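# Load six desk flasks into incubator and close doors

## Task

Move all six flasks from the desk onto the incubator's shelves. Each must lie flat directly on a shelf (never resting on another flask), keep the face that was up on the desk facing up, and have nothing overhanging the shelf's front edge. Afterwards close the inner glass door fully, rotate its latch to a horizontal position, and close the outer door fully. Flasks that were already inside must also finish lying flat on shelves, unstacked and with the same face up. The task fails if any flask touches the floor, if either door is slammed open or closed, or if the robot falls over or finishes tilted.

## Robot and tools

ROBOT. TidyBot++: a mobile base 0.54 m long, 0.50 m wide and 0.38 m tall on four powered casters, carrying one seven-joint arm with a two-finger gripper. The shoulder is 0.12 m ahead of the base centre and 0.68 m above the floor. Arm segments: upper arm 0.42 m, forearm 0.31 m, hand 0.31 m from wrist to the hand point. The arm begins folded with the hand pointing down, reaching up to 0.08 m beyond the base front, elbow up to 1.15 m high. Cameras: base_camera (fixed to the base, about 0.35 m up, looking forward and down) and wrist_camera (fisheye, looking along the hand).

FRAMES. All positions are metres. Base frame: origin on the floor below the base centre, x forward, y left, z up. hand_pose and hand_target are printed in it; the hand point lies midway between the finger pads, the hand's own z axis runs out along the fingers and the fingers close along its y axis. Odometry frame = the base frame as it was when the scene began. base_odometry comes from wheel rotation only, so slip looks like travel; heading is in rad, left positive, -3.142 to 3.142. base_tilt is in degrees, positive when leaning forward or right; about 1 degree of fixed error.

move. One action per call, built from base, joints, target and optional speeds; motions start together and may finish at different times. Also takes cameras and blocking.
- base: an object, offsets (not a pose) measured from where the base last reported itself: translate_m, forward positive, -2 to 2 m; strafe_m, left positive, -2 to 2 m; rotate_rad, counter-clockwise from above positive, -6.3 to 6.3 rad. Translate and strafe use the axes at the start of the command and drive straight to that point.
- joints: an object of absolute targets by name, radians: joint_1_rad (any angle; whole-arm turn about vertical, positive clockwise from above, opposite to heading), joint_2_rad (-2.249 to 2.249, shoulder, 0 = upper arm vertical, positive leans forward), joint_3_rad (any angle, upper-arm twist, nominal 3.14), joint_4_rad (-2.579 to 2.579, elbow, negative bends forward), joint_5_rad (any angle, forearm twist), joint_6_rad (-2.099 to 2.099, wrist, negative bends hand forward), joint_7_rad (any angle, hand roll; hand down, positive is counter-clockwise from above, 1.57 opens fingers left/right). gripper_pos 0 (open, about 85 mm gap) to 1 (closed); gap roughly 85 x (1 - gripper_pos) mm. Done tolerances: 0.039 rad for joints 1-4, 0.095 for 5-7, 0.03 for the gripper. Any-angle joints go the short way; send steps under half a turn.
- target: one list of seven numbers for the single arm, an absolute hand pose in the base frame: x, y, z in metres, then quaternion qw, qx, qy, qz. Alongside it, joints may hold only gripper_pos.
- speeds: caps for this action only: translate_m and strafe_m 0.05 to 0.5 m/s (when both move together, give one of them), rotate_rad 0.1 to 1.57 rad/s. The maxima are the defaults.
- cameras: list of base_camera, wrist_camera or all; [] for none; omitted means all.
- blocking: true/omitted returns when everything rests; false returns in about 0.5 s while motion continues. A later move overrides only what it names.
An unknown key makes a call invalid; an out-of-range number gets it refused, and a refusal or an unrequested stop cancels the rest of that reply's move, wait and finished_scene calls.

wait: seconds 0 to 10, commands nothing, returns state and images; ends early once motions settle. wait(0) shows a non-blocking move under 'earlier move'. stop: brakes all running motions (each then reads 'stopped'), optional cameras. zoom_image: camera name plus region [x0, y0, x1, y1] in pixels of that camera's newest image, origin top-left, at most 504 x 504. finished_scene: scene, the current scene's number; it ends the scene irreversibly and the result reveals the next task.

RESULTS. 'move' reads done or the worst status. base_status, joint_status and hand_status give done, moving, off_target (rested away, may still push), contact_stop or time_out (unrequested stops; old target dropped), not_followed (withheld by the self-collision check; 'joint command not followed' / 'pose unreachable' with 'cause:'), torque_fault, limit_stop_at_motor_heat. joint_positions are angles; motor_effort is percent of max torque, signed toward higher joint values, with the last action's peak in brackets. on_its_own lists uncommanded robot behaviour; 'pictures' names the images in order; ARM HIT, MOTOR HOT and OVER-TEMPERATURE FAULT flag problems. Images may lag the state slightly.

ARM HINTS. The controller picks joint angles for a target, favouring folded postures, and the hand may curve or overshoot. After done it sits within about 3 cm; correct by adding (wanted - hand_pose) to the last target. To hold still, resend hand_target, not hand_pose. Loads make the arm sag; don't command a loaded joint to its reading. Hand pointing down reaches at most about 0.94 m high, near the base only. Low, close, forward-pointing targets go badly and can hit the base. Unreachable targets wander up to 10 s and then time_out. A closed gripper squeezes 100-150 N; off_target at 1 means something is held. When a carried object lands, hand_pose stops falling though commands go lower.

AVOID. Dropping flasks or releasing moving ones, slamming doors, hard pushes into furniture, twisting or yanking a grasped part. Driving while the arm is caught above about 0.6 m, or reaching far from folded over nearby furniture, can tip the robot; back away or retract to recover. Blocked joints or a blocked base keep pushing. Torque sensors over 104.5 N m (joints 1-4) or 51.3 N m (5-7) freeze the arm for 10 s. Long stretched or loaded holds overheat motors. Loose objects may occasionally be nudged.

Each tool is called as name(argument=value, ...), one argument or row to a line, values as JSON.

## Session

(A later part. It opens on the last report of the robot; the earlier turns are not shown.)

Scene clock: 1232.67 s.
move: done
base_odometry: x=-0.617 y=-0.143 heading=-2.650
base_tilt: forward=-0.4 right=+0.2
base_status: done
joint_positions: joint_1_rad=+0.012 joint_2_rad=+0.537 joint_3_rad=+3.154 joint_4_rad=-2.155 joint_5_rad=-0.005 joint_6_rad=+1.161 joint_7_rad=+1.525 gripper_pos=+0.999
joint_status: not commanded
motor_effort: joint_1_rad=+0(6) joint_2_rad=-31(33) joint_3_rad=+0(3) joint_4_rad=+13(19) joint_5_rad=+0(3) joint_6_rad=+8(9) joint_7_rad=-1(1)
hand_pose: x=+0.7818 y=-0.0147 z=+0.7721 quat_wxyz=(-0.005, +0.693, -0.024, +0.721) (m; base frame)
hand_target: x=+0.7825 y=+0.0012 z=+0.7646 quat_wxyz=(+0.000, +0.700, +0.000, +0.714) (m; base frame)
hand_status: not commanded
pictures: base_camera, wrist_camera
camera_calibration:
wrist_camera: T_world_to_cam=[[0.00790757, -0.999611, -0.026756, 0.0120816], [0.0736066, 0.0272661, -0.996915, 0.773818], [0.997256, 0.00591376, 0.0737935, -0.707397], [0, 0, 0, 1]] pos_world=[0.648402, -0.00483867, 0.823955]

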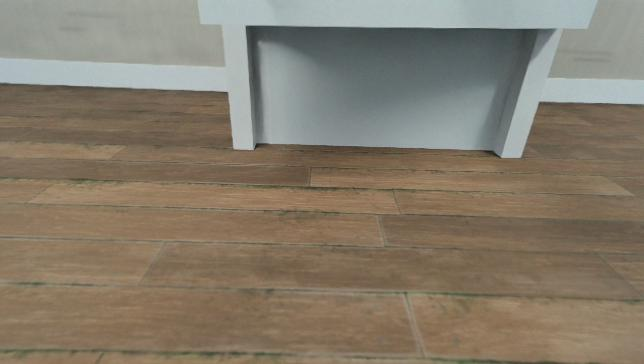

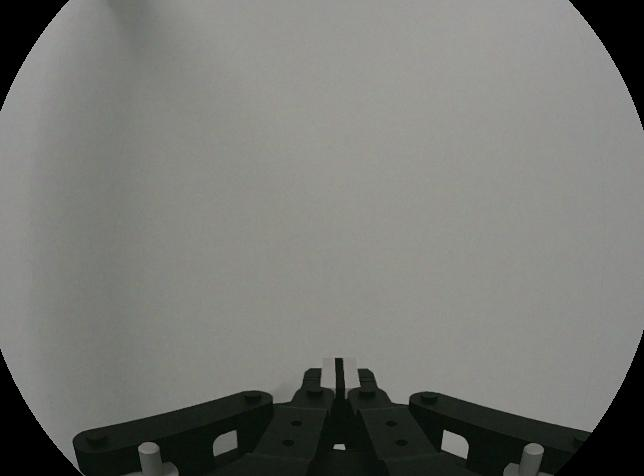

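move(
  base={"translate_m":0.2},
  speeds={"translate_m":0.05},
)

Scene clock: 1238.63 s.
move: done
base_odometry: x=-0.792 y=-0.237 heading=-2.650
base_tilt: forward=-0.4 right=+0.2
base_status: done
joint_positions: joint_1_rad=+0.013 joint_2_rad=+0.477 joint_3_rad=+3.153 joint_4_rad=-2.246 joint_5_rad=-0.005 joint_6_rad=+1.162 joint_7_rad=+1.525 gripper_pos=+0.999
joint_status: not commanded
motor_effort: joint_1_rad=-6(6) joint_2_rad=-17(32) joint_3_rad=-3(4) joint_4_rad=+32(35) joint_5_rad=+4(4) joint_6_rad=+4(9) joint_7_rad=-1(1)
hand_pose: x=+0.7510 y=-0.0140 z=+0.7714 quat_wxyz=(-0.005, +0.703, -0.024, +0.711) (m; base frame)
hand_target: x=+0.7825 y=+0.0012 z=+0.7646 quat_wxyz=(+0.000, +0.700, +0.000, +0.714) (m; base frame)
hand_status: not commanded
pictures: base_camera, wrist_camera
camera_calibration:
wrist_camera: T_world_to_cam=[[0.00690202, -0.99957, -0.0284898, 0.0150529], [0.0445964, 0.0287698, -0.998591, 0.798389], [0.998981, 0.00562175, 0.0447758, -0.655559], [0, 0, 0, 1]] pos_world=[0.619182, -0.00423765, 0.827046]

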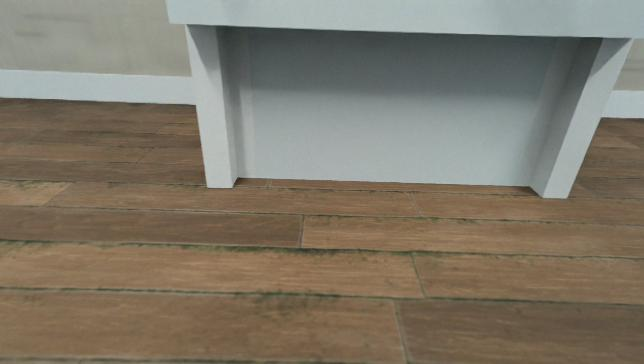

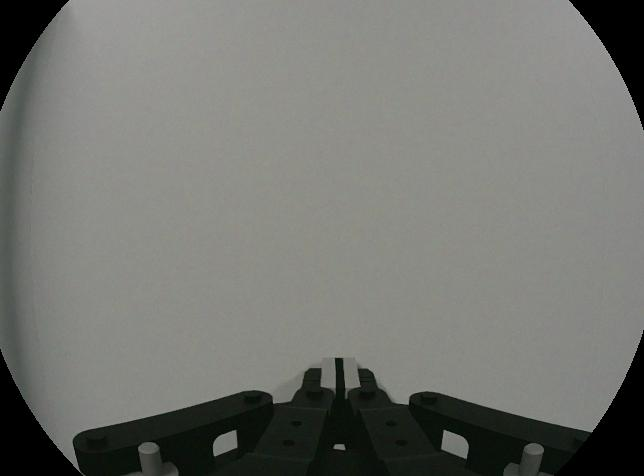

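move(
  base={"translate_m":0.03},
  speeds={"translate_m":0.05},
  cameras=[],
)

move(
  base={"translate_m":-0.9},
  speeds={"translate_m":0.25},
)

zoom_image(
  camera="wrist_camera",
  region=[180, 80, 500, 400],
)

Scene clock: 1243.97 s.
move: time_out
base_odometry: x=-0.816 y=-0.250 heading=-2.651
base_tilt: forward=-0.5 right=+0.2
base_status: translate_m time_out (by the wheels' count: +0.027 of +0.030)
joint_positions: joint_1_rad=+0.013 joint_2_rad=+0.431 joint_3_rad=+3.153 joint_4_rad=-2.322 joint_5_rad=-0.005 joint_6_rad=+1.175 joint_7_rad=+1.525 gripper_pos=+0.999
joint_status: not commanded
motor_effort: joint_1_rad=-4(7) joint_2_rad=-6(18) joint_3_rad=-1(4) joint_4_rad=+45(50) joint_5_rad=+3(5) joint_6_rad=+1(5) joint_7_rad=-1(1)
hand_pose: x=+0.7252 y=-0.0141 z=+0.7712 quat_wxyz=(-0.005, +0.709, -0.025, +0.705) (m; base frame)
hand_target: x=+0.7825 y=+0.0012 z=+0.7646 quat_wxyz=(+0.000, +0.700, +0.000, +0.714) (m; base frame)
hand_status: not commanded
pictures: none
No camera images: "cameras" was empty.

not run: a stop that you did not command came earlier in this reply.

Scaled by 1.575.

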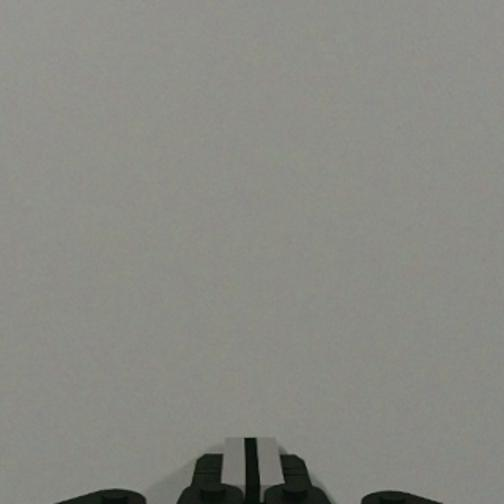

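move(
  base={"translate_m":-0.9},
  speeds={"translate_m":0.25},
)

zoom_image(
  camera="wrist_camera",
  region=[180, 80, 500, 400],
)

Scene clock: 1250.17 s.
move: done
base_odometry: x=-0.022 y=+0.174 heading=-2.651
base_tilt: forward=-0.4 right=+0.2
base_status: done
joint_positions: joint_1_rad=+0.012 joint_2_rad=+0.535 joint_3_rad=+3.153 joint_4_rad=-2.149 joint_5_rad=-0.005 joint_6_rad=+1.159 joint_7_rad=+1.525 gripper_pos=+0.999
joint_status: not commanded
motor_effort: joint_1_rad=+0(5) joint_2_rad=-31(35) joint_3_rad=+0(2) joint_4_rad=+13(44) joint_5_rad=+0(3) joint_6_rad=+8(9) joint_7_rad=-1(1)
hand_pose: x=+0.7832 y=-0.0134 z=+0.7761 quat_wxyz=(-0.006, +0.690, -0.023, +0.723) (m; base frame)
hand_target: x=+0.7825 y=+0.0012 z=+0.7646 quat_wxyz=(+0.000, +0.700, +0.000, +0.714) (m; base frame)
hand_status: not commanded
pictures: base_camera, wrist_camera
camera_calibration:
wrist_camera: T_world_to_cam=[[0.0101475, -0.999578, -0.0272261, 0.0119898], [0.0805449, 0.0279561, -0.996359, 0.771755], [0.996699, 0.00791759, 0.0807946, -0.714036], [0, 0, 0, 1]] pos_world=[0.649397, -0.00393705, 0.826962]

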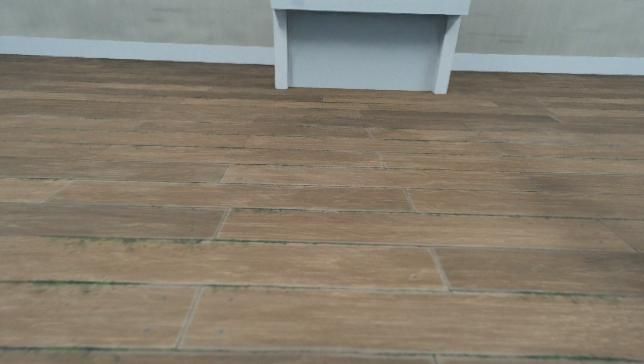

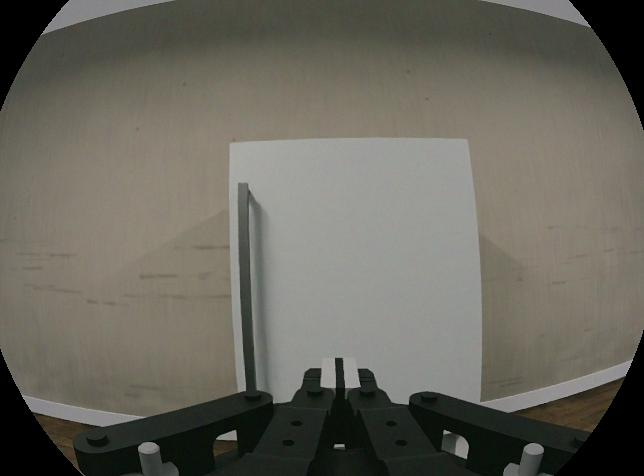

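Scaled by 1.575.

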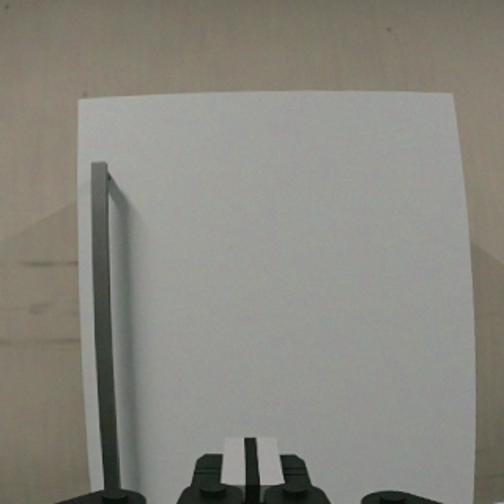

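finished_scene(
  scene=2,
)

The scene is finished: the task was done.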